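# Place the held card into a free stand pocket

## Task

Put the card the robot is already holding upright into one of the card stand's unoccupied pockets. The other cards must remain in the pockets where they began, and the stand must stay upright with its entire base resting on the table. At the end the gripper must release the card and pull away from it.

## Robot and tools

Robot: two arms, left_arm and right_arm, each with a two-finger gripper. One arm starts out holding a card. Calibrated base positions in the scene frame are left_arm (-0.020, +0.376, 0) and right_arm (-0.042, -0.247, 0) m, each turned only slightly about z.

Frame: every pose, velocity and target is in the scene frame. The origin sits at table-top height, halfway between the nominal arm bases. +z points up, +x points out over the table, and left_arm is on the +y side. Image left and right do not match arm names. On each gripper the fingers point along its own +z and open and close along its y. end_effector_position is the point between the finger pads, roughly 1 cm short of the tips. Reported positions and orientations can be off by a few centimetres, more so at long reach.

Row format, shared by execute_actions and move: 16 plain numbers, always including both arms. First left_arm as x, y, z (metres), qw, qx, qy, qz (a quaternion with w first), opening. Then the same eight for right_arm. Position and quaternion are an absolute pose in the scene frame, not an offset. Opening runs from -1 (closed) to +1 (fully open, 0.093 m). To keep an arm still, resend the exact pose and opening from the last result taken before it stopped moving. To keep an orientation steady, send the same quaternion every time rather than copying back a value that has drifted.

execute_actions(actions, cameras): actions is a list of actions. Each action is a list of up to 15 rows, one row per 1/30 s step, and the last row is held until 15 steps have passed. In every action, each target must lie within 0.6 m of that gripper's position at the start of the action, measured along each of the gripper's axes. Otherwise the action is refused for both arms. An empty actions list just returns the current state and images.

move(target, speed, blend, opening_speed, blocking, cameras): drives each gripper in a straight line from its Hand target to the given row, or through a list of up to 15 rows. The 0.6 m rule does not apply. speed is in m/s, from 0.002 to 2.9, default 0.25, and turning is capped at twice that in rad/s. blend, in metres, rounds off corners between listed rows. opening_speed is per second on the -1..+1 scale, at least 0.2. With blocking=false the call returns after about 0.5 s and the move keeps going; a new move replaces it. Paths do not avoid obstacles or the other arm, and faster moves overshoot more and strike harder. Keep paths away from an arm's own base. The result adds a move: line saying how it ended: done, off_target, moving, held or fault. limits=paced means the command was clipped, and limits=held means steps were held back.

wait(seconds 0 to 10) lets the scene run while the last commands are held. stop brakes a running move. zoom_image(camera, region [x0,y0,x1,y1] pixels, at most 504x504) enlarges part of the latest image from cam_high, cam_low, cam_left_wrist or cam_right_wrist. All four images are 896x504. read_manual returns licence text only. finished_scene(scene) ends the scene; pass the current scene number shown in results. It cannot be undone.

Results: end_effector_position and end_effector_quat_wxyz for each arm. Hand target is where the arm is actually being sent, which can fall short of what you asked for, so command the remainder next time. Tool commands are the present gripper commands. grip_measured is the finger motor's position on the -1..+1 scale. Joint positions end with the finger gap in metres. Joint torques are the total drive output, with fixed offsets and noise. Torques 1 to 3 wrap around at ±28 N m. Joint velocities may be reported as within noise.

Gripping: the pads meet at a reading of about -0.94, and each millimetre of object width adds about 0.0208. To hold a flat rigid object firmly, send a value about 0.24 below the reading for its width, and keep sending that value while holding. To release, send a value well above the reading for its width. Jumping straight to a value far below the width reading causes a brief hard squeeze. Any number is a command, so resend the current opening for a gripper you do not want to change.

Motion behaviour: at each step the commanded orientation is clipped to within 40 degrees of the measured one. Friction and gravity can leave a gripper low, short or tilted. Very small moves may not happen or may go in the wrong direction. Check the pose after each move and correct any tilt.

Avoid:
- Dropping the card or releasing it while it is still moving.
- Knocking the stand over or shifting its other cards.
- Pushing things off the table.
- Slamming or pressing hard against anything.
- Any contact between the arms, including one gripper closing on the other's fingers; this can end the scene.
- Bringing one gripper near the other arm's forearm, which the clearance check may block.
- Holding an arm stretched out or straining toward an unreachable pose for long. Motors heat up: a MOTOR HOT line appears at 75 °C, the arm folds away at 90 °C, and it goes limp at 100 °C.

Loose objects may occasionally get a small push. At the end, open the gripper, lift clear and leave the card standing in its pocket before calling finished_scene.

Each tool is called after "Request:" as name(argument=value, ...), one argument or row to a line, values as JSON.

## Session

Request:
execute_actions(
  actions=[],
)

Request:
zoom_image(
  camera="cam_high",
  region=[200, 180, 640, 420],
)

Request:
zoom_image(
  camera="cam_low",
  region=[400, 100, 640, 340],
)

Scene clock: 0.00 s.
left_arm: end_effector_position=(+0.3914, +0.2719, +0.2414) grip_measured=-0.987 end_effector_quat_wxyz=(+0.323, +0.628, +0.687, +0.172) | right_arm: end_effector_position=(+0.2672, -0.2003, +0.4978) grip_measured=+1.000 end_effector_quat_wxyz=(+0.833, -0.012, +0.553, -0.022)
Joint positions: left_arm=[-0.268 1.535 1.46 -0.747 0.002 1.232 0] | right_arm=[0.298 0.897 0.992 0.321 0.283 -0.17 0.093]
Joint velocities: within noise
Joint torques (N m): no reading
Heat: left arm: 34 °C; right arm: 34 °C.
Hand target: left_arm +0.3907, +0.2723, +0.2447; +0.325, +0.627, +0.686, +0.174 | right_arm +0.2653, -0.2009, +0.5017; +0.835, -0.010, +0.550, -0.021
Tool commands: left_gripper/opening=-1.0 right_gripper/opening=+1.0

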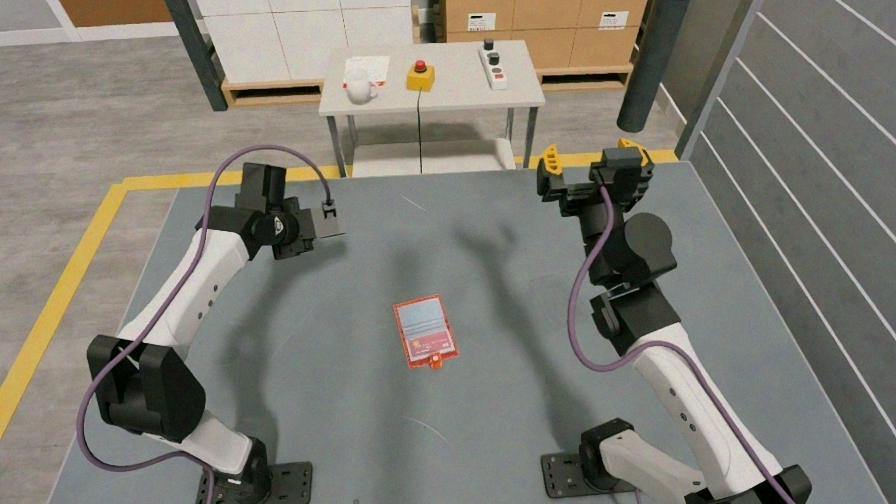

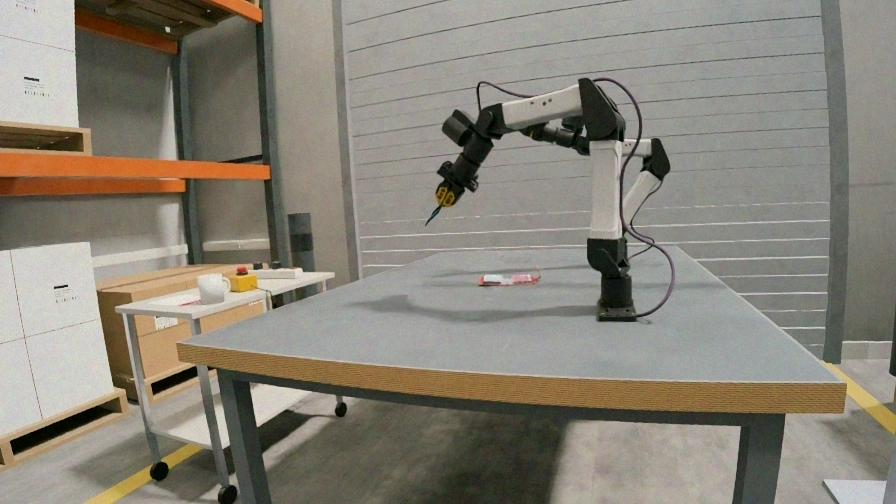

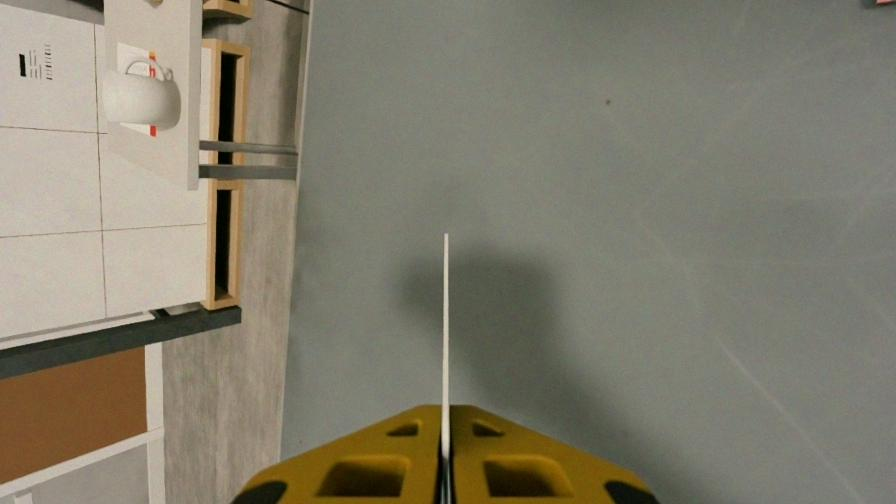

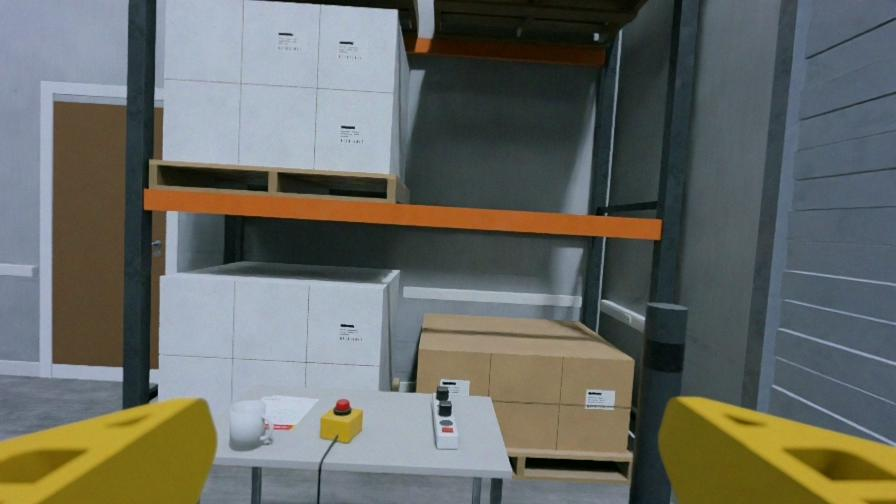

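Scaled by 1.145 (camera's finer frame: 1280x720).

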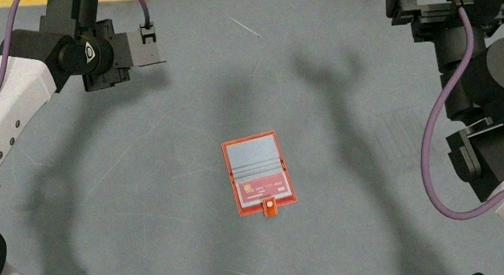

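Scaled by 2.100 (camera's finer frame: 1280x720).

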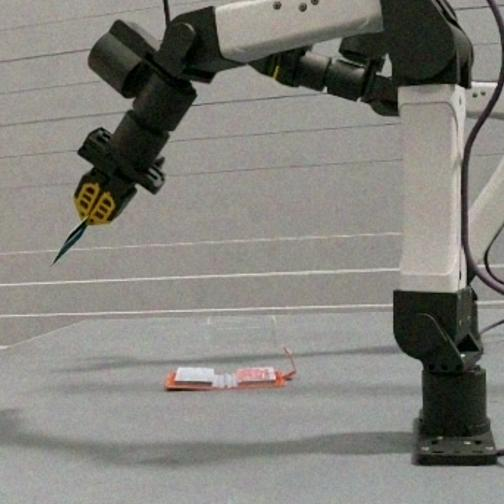

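Request:
zoom_image(
  camera="cam_high",
  region=[490, 240, 620, 350],
)

Request:
zoom_image(
  camera="cam_low",
  region=[480, 235, 560, 295],
)

Request:
zoom_image(
  camera="cam_high",
  region=[240, 170, 370, 270],
)

Scaled by 3.877 (camera's finer frame: 1280x720).

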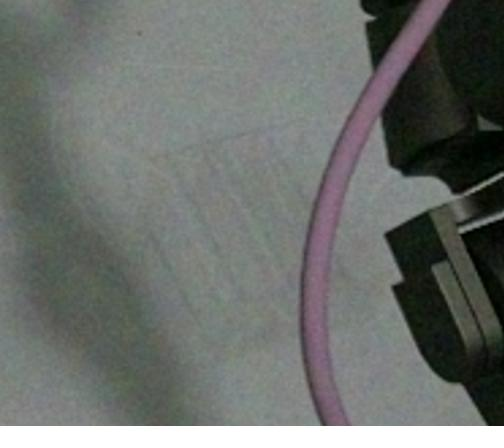

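Scaled by 6.300 (camera's finer frame: 1280x720).

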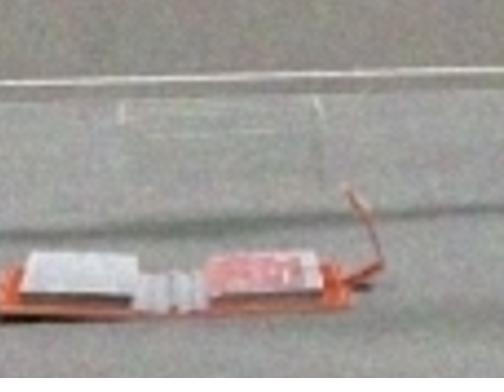

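Scaled by 3.877 (camera's finer frame: 1280x720).

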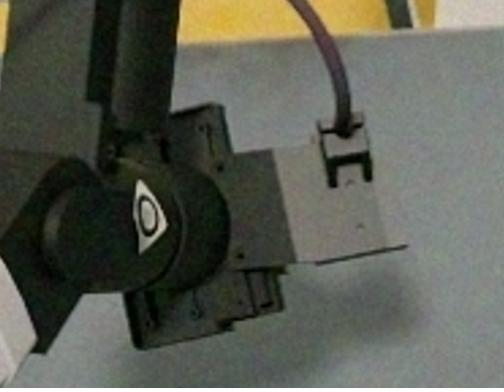

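Request:
move(
  target=[0.31,0.20,0.25,0.653,0.271,0.653,-0.271,-1,0.38,-0.2,0.24,0.06,0,0.998,0,1],
  speed=0.2,
)

Request:
zoom_image(
  camera="cam_right_wrist",
  region=[240, 50, 640, 400],
)

Request:
zoom_image(
  camera="cam_high",
  region=[480, 230, 620, 350],
)

Scene clock: 19.80 s.
left_arm: end_effector_position=(+0.3106, +0.1999, +0.2524) grip_measured=-0.987 end_effector_quat_wxyz=(+0.653, +0.277, +0.651, -0.270) | right_arm: end_effector_position=(+0.3776, -0.1996, +0.2365) grip_measured=+1.000 end_effector_quat_wxyz=(+0.136, -0.001, +0.991, +0.004)
Joint positions: left_arm=[-0.279 1.166 0.502 0.663 0.536 0.01 0] | right_arm=[0.119 2.019 2.267 -1.546 0.025 0.118 0.093]
Joint torques (N m): left_arm=[-0.14 -2.65 6.58 2.44 -0.05 -0.05] | right_arm=[-0.69 -9.18 7.68 0.95 -0.07 -0.14]
Heat: left arm: 36 °C; right arm: 37 °C.
Hand target: left_arm +0.3100, +0.2001, +0.2499; +0.653, +0.271, +0.653, -0.271 | right_arm +0.3797, -0.2001, +0.2395; +0.139, -0.001, +0.990, +0.009
Off the commanded pose: left_arm 0.002 m, 1 deg | right_arm 0.004 m, 9 deg.
joint sent to its limit (right arm) — joint 4 (wrist pitch), lower limit. The joint targets are off in orientation, not in position.
move: off_target (right_arm)

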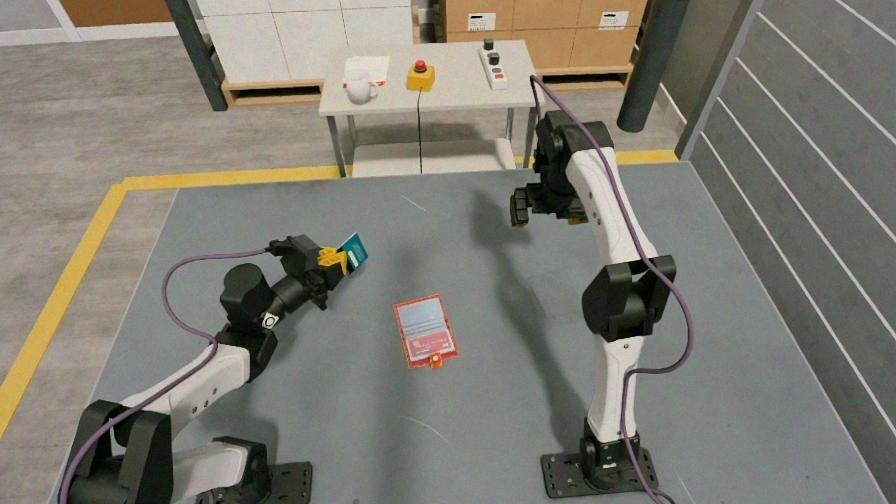

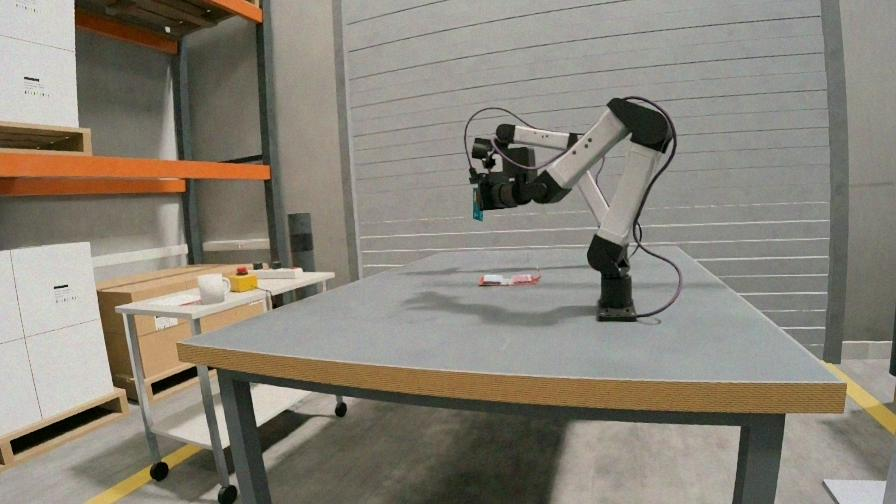

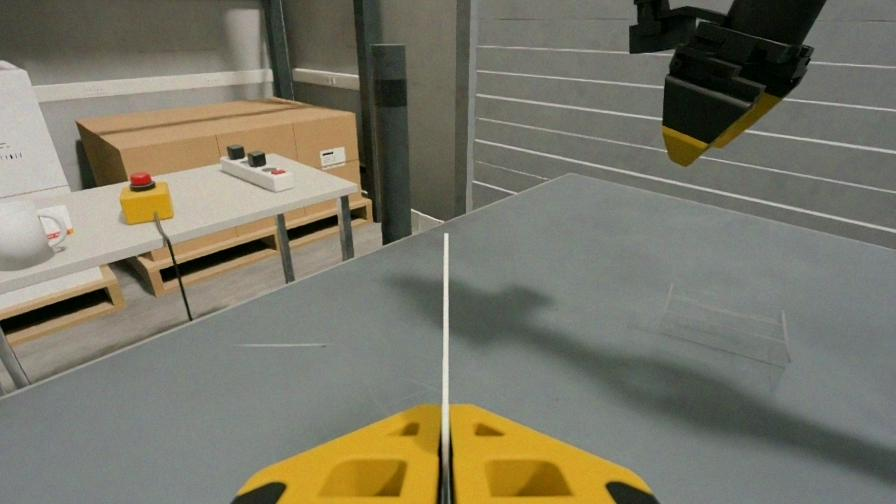

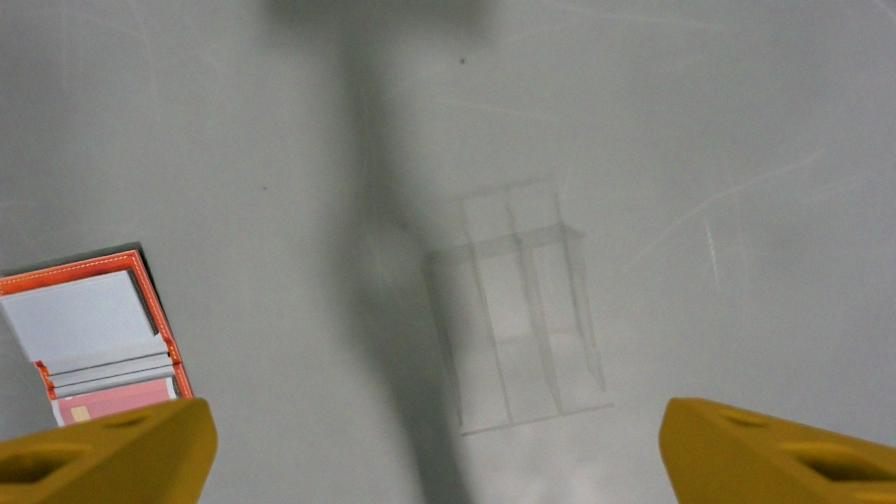

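Scaled by 1.260 (camera's finer frame: 1280x720).

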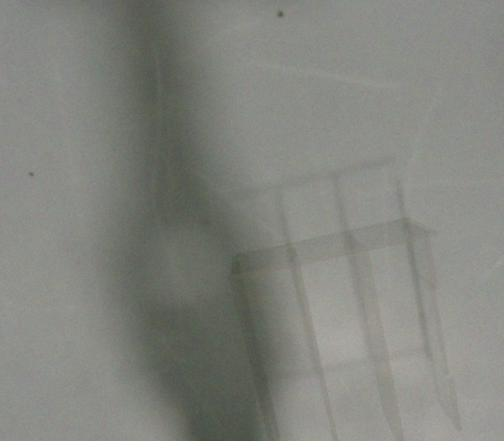

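Scaled by 3.600 (camera's finer frame: 1280x720).

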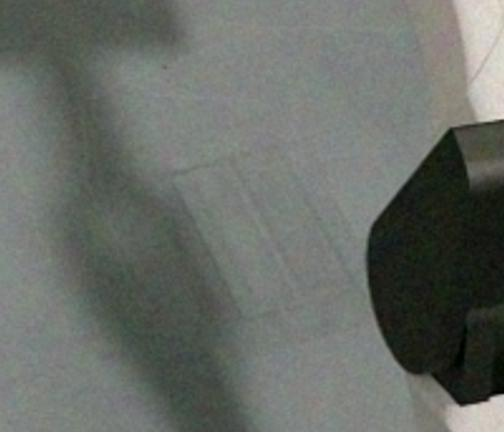

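Request:
move(
  target=[
    [0.29,0.17,0.25,0.5,0.5,0.5,-0.5,-1,0.31,-0.14,0.25,0.653,-0.271,0.653,0.271,1],
    [0.27,0.132,0.25,0.5,0.5,0.5,-0.5,-1,0.27,-0.05,0.25,0.5,-0.5,0.5,0.5,1],
  ],
  speed=0.25,
)

Request:
zoom_image(
  camera="cam_high",
  region=[360, 210, 520, 320],
)

Request:
zoom_image(
  camera="cam_right_wrist",
  region=[340, 80, 550, 360],
)

Request:
zoom_image(
  camera="cam_low",
  region=[450, 130, 570, 240],
)

Scene clock: 41.97 s.
left_arm: end_effector_position=(+0.2732, +0.1321, +0.2446) grip_measured=-0.987 end_effector_quat_wxyz=(+0.492, +0.500, +0.503, -0.504) | right_arm: end_effector_position=(+0.2667, -0.0520, +0.2431) grip_measured=+1.000 end_effector_quat_wxyz=(+0.492, -0.489, +0.514, +0.505)
Joint positions: left_arm=[-0.272 1.548 0.767 0.755 1.326 0.01 0] | right_arm=[0.084 1.561 0.781 0.726 -1.47 -0.015 0.093]
Joint velocities: left_arm=[0.002 -0.002 -0.046 -0.022 -0.081 -0.007 0] | right_arm=[within noise]
Joint torques (N m): left_arm=[-0.03 -6.64 5.98 1.92 -0.01 0] | right_arm=[0.28 -5.22 8.16 1.97 -0.12 -0.17]
Heat: left arm: 36 °C; right arm: 39 °C.
Hand target: left_arm +0.2700, +0.1320, +0.2500; +0.500, +0.500, +0.500, -0.500 | right_arm +0.2698, -0.0501, +0.2498; +0.500, -0.500, +0.501, +0.499
Off the commanded pose: left_arm 0.006 m, 1 deg | right_arm 0.008 m, 2 deg.
move: done

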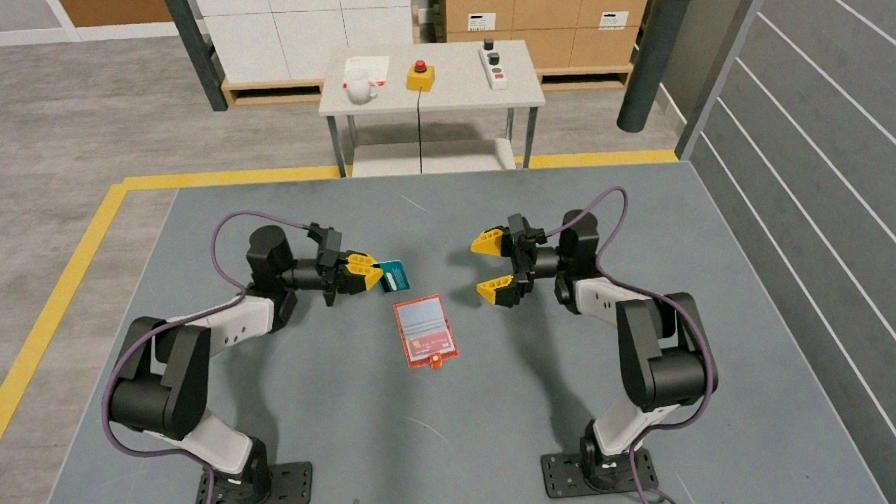

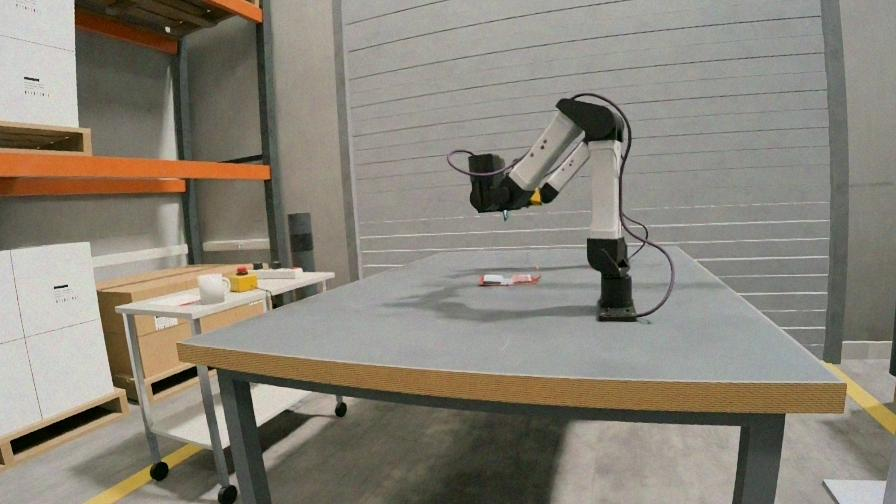

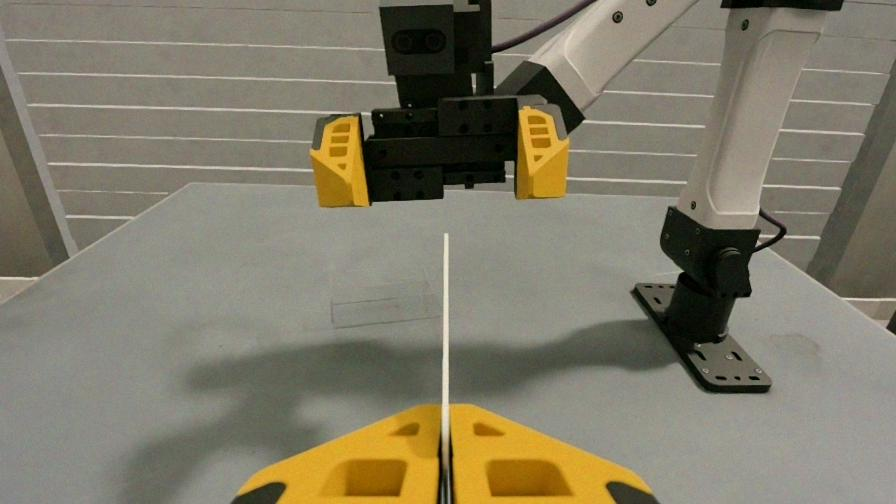

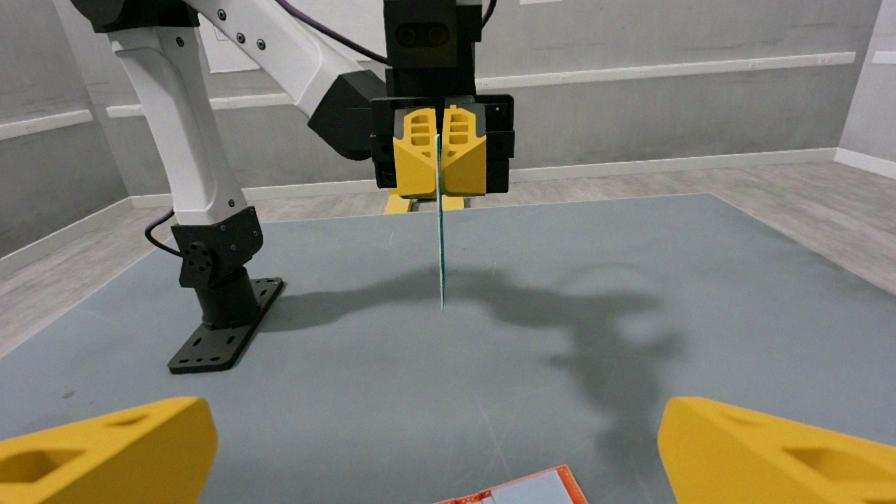

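Scaled by 3.150 (camera's finer frame: 1280x720).

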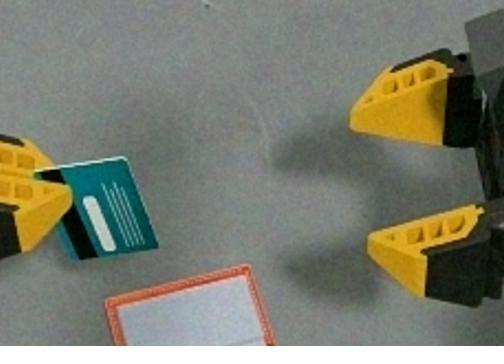

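Scaled by 1.800 (camera's finer frame: 1280x720).

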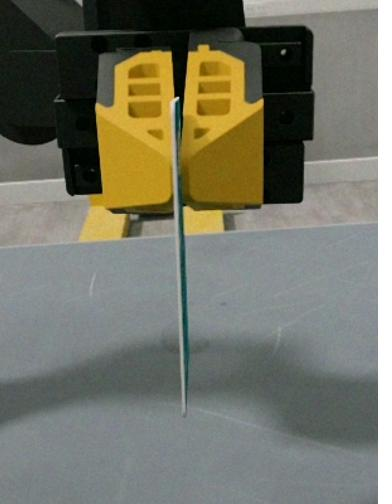

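Scaled by 4.200 (camera's finer frame: 1280x720).

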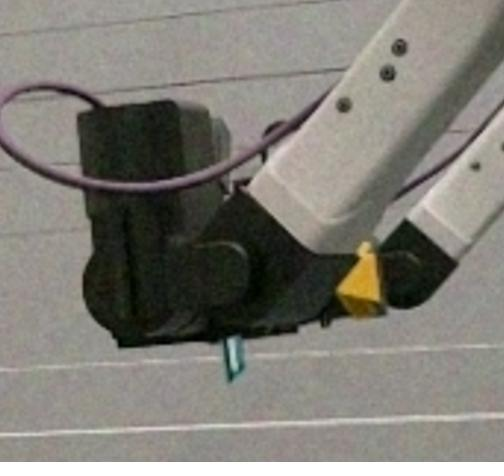

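Request:
move(
  target=[0.27,0.132,0.25,0.5,0.5,0.5,-0.5,-1,0.2705,0.027,0.253,0.445,-0.5495,0.5495,0.445,1],
  speed=0.12,
  cameras=["cam_high","cam_right_wrist"],
)

Request:
zoom_image(
  camera="cam_high",
  region=[360, 210, 520, 320],
)

Request:
zoom_image(
  camera="cam_right_wrist",
  region=[340, 80, 550, 480],
)

Scene clock: 63.03 s.
left_arm: end_effector_position=(+0.2733, +0.1321, +0.2447) grip_measured=-0.987 end_effector_quat_wxyz=(+0.493, +0.500, +0.503, -0.504) | right_arm: end_effector_position=(+0.2654, +0.0242, +0.2485) grip_measured=+1.000 end_effector_quat_wxyz=(-0.440, +0.544, -0.554, -0.450)
Joint positions: left_arm=[-0.272 1.548 0.767 0.755 1.326 0.01 0] | right_arm=[0.33 1.561 1.105 -0.119 -1.182 -0.52 0.093]
Joint torques (N m): left_arm=[-0.05 -6.61 5.98 1.91 0.01 0] | right_arm=[0.17 -5.72 8.98 1.78 -0.36 -0.26]
Heat: left arm: 36 °C; right arm: 40 °C.
Hand target: left_arm +0.2700, +0.1320, +0.2500; +0.500, +0.500, +0.500, -0.500 | right_arm +0.2703, +0.0269, +0.2530; -0.445, +0.549, -0.549, -0.445
Off the commanded pose: left_arm 0.006 m, 1 deg | right_arm 0.007 m, 1 deg.
move: done

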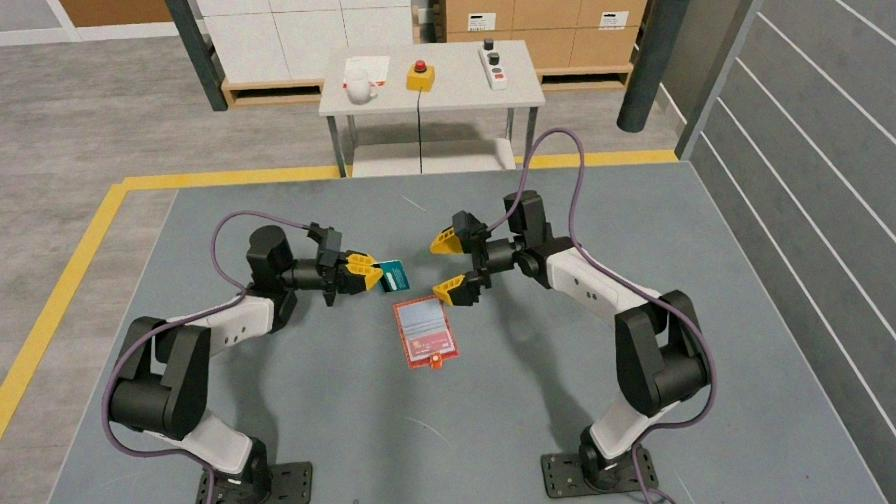

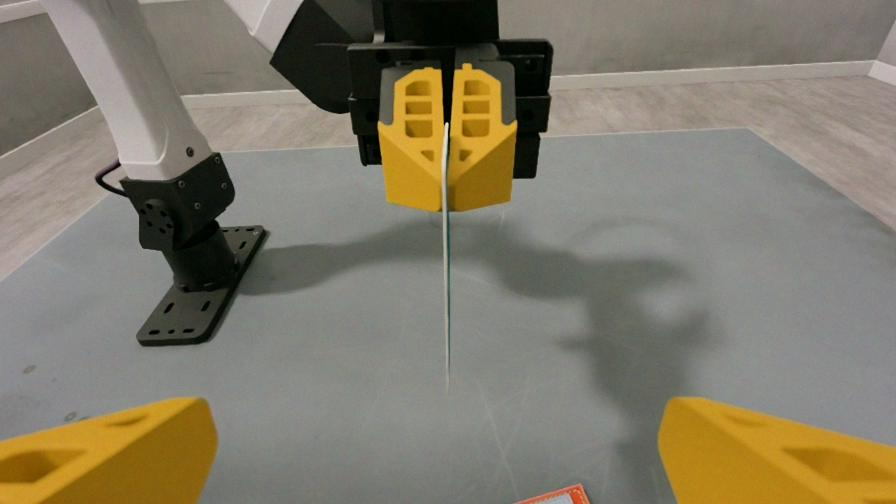

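Scaled by 3.150 (camera's finer frame: 1280x720).

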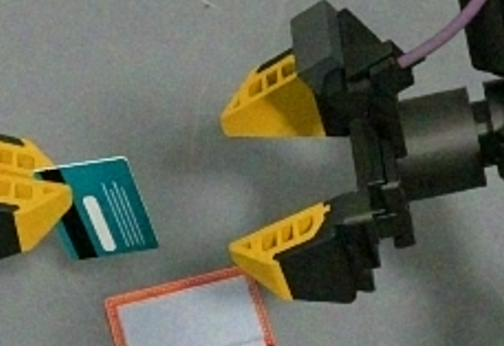

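Scaled by 1.260 (camera's finer frame: 1280x720).

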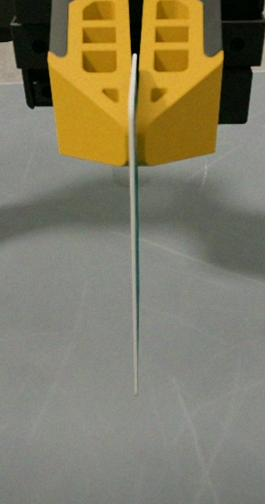

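Request:
move(
  target=[0.27,0.132,0.25,0.5,0.5,0.5,-0.5,-1,0.2735,0.0565,0.247,0.445,-0.5495,0.5495,0.445,1],
  speed=0.08,
  cameras=["cam_high","cam_right_wrist"],
)

Request:
zoom_image(
  camera="cam_high",
  region=[360, 210, 500, 310],
)

Request:
zoom_image(
  camera="cam_right_wrist",
  region=[340, 80, 550, 480],
)

Scene clock: 74.27 s.
left_arm: end_effector_position=(+0.2733, +0.1321, +0.2447) grip_measured=-0.987 end_effector_quat_wxyz=(+0.493, +0.500, +0.503, -0.504) | right_arm: end_effector_position=(+0.2660, +0.0518, +0.2366) grip_measured=+1.000 end_effector_quat_wxyz=(-0.431, +0.545, -0.560, -0.451)
Joint positions: left_arm=[-0.272 1.548 0.767 0.755 1.326 0.01 0] | right_arm=[0.407 1.61 1.105 -0.021 -1.115 -0.445 0.093]
Joint torques (N m): left_arm=[-0.06 -6.63 6 1.91 0.01 0] | right_arm=[0.18 -6.41 9.29 2.19 -0.3 -0.09]
Heat: left arm: 36 °C; right arm: 42 °C.
Hand target: left_arm +0.2700, +0.1319, +0.2500; +0.500, +0.500, +0.500, -0.500 | right_arm +0.2730, +0.0560, +0.2470; -0.445, +0.549, -0.550, -0.445
Off the commanded pose: left_arm 0.006 m, 1 deg | right_arm 0.014 m, 2 deg.
move: off_target (right_arm)

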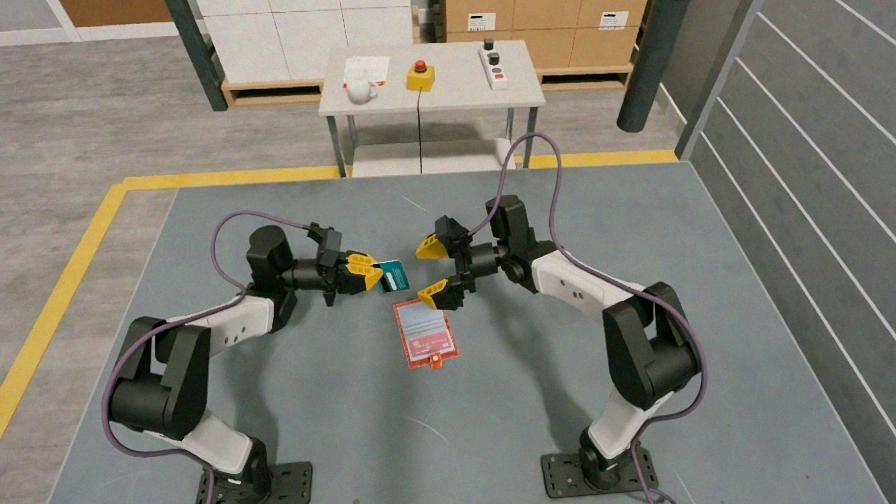

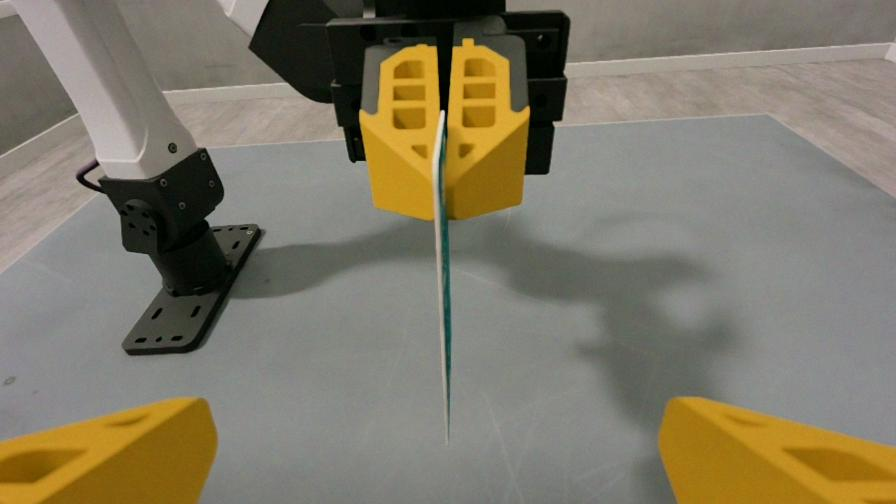

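Scaled by 3.600 (camera's finer frame: 1280x720).

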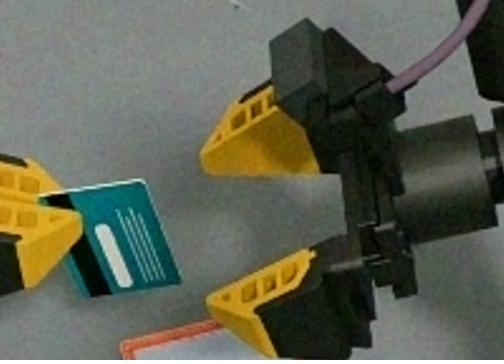

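Scaled by 1.260 (camera's finer frame: 1280x720).

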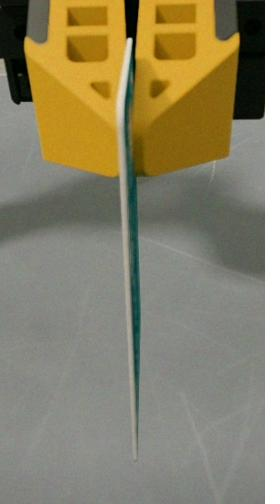

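Request:
move(
  target=[0.27,0.132,0.25,0.5,0.5,0.5,-0.5,-1,0.2745,0.072,0.2515,0.455,-0.550,0.549,0.435,1],
  speed=0.05,
  cameras=["cam_high","cam_right_wrist"],
)

Request:
zoom_image(
  camera="cam_high",
  region=[360, 210, 500, 310],
)

Request:
zoom_image(
  camera="cam_right_wrist",
  region=[340, 80, 550, 480],
)

Scene clock: 90.80 s.
left_arm: end_effector_position=(+0.2733, +0.1321, +0.2447) grip_measured=-0.987 end_effector_quat_wxyz=(+0.493, +0.500, +0.503, -0.504) | right_arm: end_effector_position=(+0.2679, +0.0671, +0.2425) grip_measured=+1.000 end_effector_quat_wxyz=(-0.442, +0.547, -0.558, -0.440)
Joint positions: left_arm=[-0.272 1.548 0.767 0.755 1.326 0.01 0] | right_arm=[0.45 1.618 1.122 0.029 -1.057 -0.407 0.093]
Joint torques (N m): left_arm=[-0.05 -6.63 6 1.91 0.01 0] | right_arm=[0.28 -6.49 9.07 2.27 -0.27 -0.06]
Heat: left arm: 36 °C; right arm: 45 °C.
Hand target: left_arm +0.2700, +0.1319, +0.2500; +0.500, +0.500, +0.500, -0.500 | right_arm +0.2740, +0.0717, +0.2516; -0.455, +0.550, -0.549, -0.435
Off the commanded pose: left_arm 0.006 m, 1 deg | right_arm 0.012 m, 2 deg.
move: off_target (right_arm)

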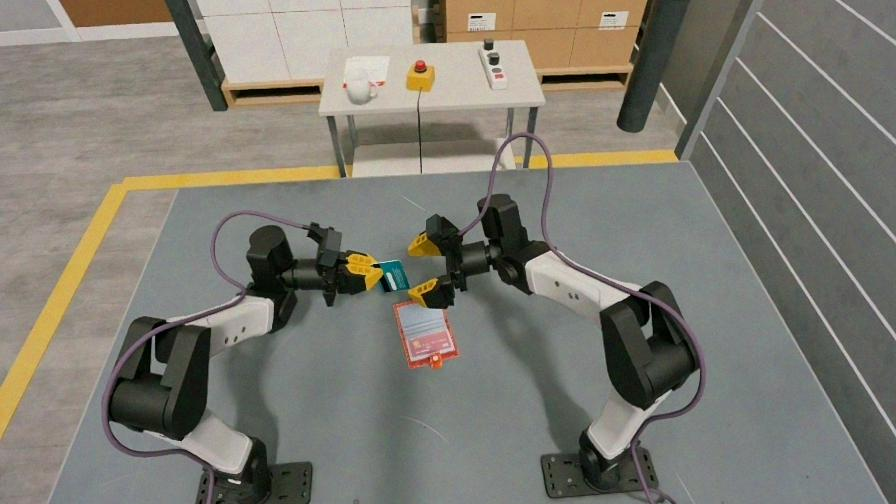

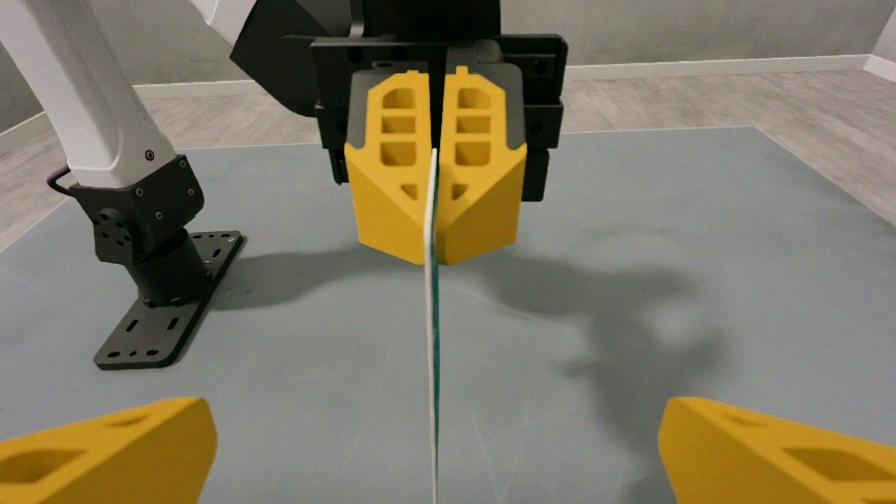

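Scaled by 3.600 (camera's finer frame: 1280x720).

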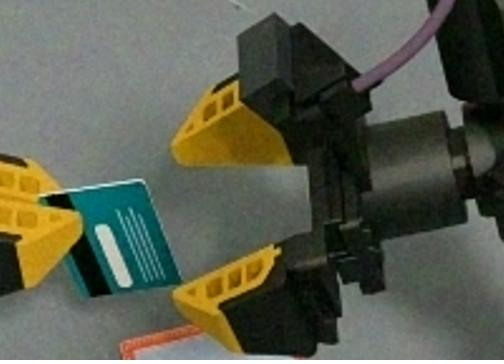

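Scaled by 1.260 (camera's finer frame: 1280x720).

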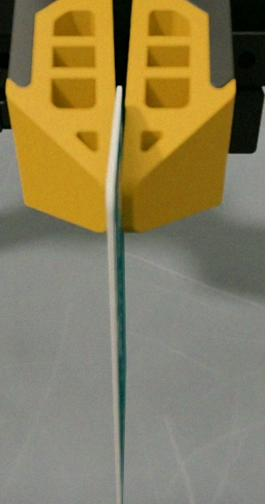

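Request:
move(
  target=[0.27,0.132,0.25,0.5,0.5,0.5,-0.5,-1,0.2725,0.0835,0.245,0.4662,-0.5448,0.5539,0.4236,1],
  speed=0.04,
  cameras=["cam_high","cam_right_wrist"],
)

Request:
zoom_image(
  camera="cam_high",
  region=[360, 210, 500, 310],
)

Request:
zoom_image(
  camera="cam_right_wrist",
  region=[340, 80, 550, 480],
)

Scene clock: 107.53 s.
left_arm: end_effector_position=(+0.2733, +0.1321, +0.2447) grip_measured=-0.987 end_effector_quat_wxyz=(+0.493, +0.500, +0.503, -0.504) | right_arm: end_effector_position=(+0.2710, +0.0810, +0.2515) grip_measured=+1.000 end_effector_quat_wxyz=(-0.468, +0.546, -0.551, -0.423)
Joint positions: left_arm=[-0.272 1.548 0.767 0.755 1.326 0.01 0] | right_arm=[0.49 1.618 1.122 0.118 -0.988 -0.367 0.093]
Joint torques (N m): left_arm=[-0.05 -6.61 5.98 1.91 0.01 0] | right_arm=[0.28 -6.49 6.06 2.35 -0.19 -0.06]
Heat: left arm: 36 °C; right arm: 46 °C.
Hand target: left_arm +0.2700, +0.1319, +0.2500; +0.500, +0.500, +0.500, -0.500 | right_arm +0.2724, +0.0834, +0.2451; -0.466, +0.545, -0.554, -0.423
Off the commanded pose: left_arm 0.006 m, 1 deg | right_arm 0.007 m, 0 deg.
move: done

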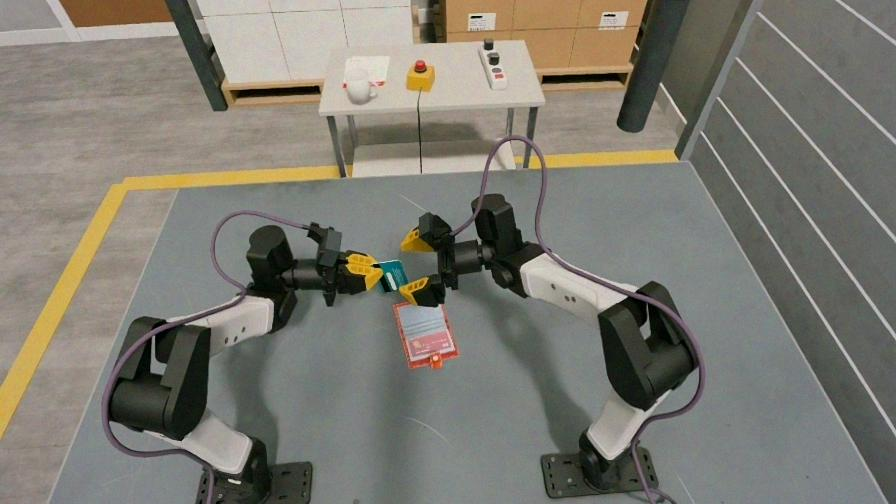

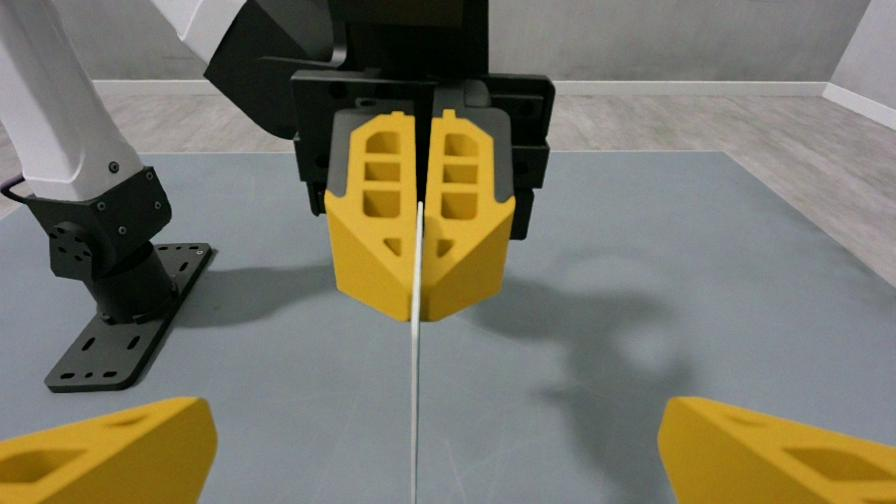

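Scaled by 3.600 (camera's finer frame: 1280x720).

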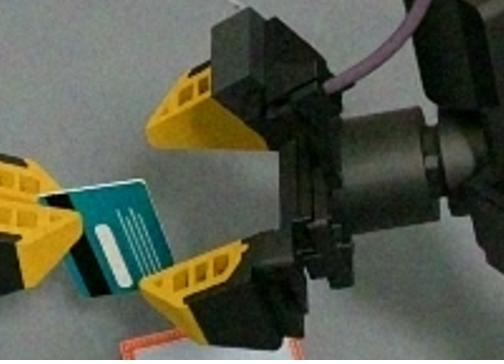

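Scaled by 1.260 (camera's finer frame: 1280x720).

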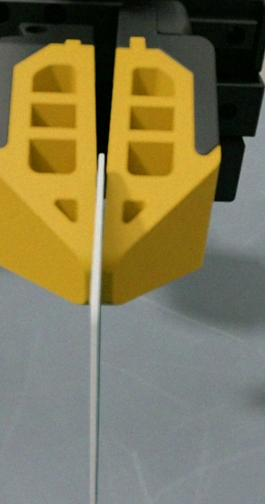

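Request:
move(
  target=[0.27,0.132,0.25,0.5,0.5,0.5,-0.5,-1,0.267,0.081,0.2385,0.4589,-0.5393,0.56,0.4307,1],
  speed=0.04,
  cameras=["cam_high","cam_right_wrist"],
)

Request:
zoom_image(
  camera="cam_high",
  region=[360, 210, 500, 310],
)

Request:
zoom_image(
  camera="cam_right_wrist",
  region=[340, 80, 550, 480],
)

Scene clock: 118.50 s.
left_arm: end_effector_position=(+0.2733, +0.1321, +0.2447) grip_measured=-0.987 end_effector_quat_wxyz=(+0.493, +0.500, +0.503, -0.504) | right_arm: end_effector_position=(+0.2689, +0.0797, +0.2427) grip_measured=+1.000 end_effector_quat_wxyz=(-0.460, +0.539, -0.560, -0.429)
Joint positions: left_arm=[-0.272 1.548 0.767 0.755 1.326 0.01 0] | right_arm=[0.49 1.618 1.093 0.136 -0.987 -0.347 0.093]
Joint torques (N m): left_arm=[-0.05 -6.63 5.98 1.91 0.01 0] | right_arm=[0.28 -7.53 5.42 2.37 -0.26 -0.06]
Heat: left arm: 36 °C; right arm: 44 °C.
Hand target: left_arm +0.2700, +0.1319, +0.2500; +0.500, +0.500, +0.500, -0.500 | right_arm +0.2670, +0.0809, +0.2385; -0.459, +0.539, -0.560, -0.430
Off the commanded pose: left_arm 0.006 m, 1 deg | right_arm 0.005 m, 0 deg.
move: done

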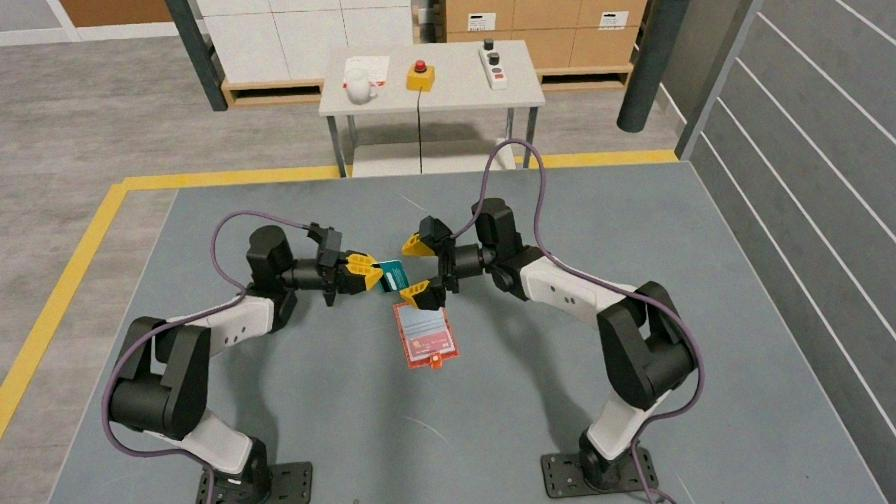

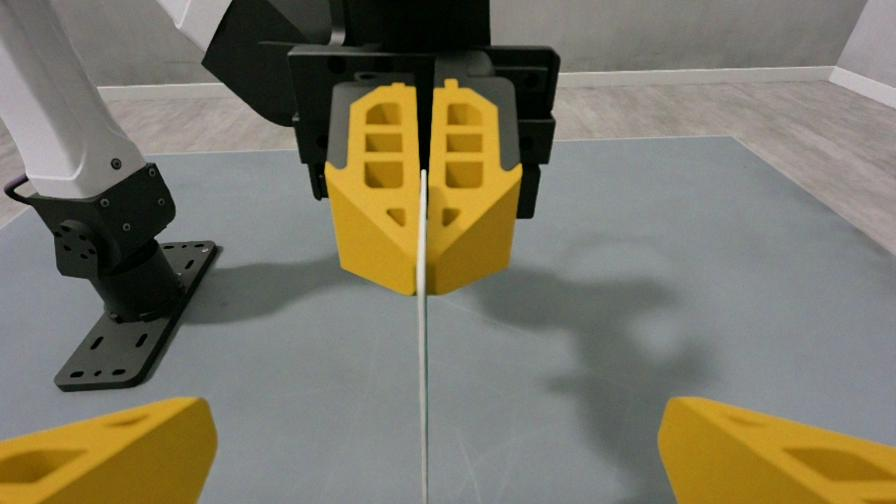

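Scaled by 3.600 (camera's finer frame: 1280x720).

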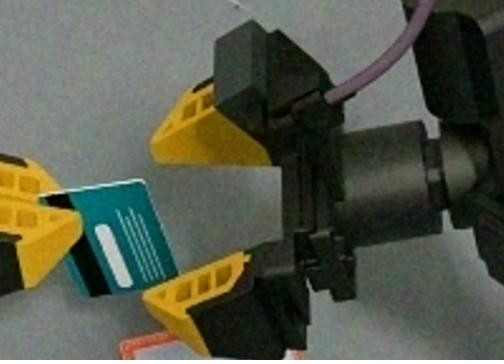

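Scaled by 1.260 (camera's finer frame: 1280x720).

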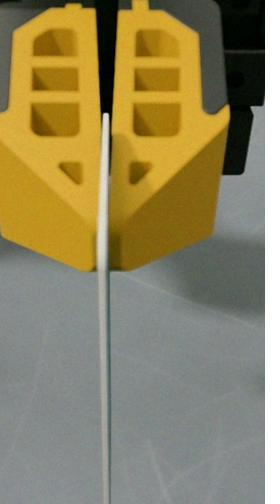

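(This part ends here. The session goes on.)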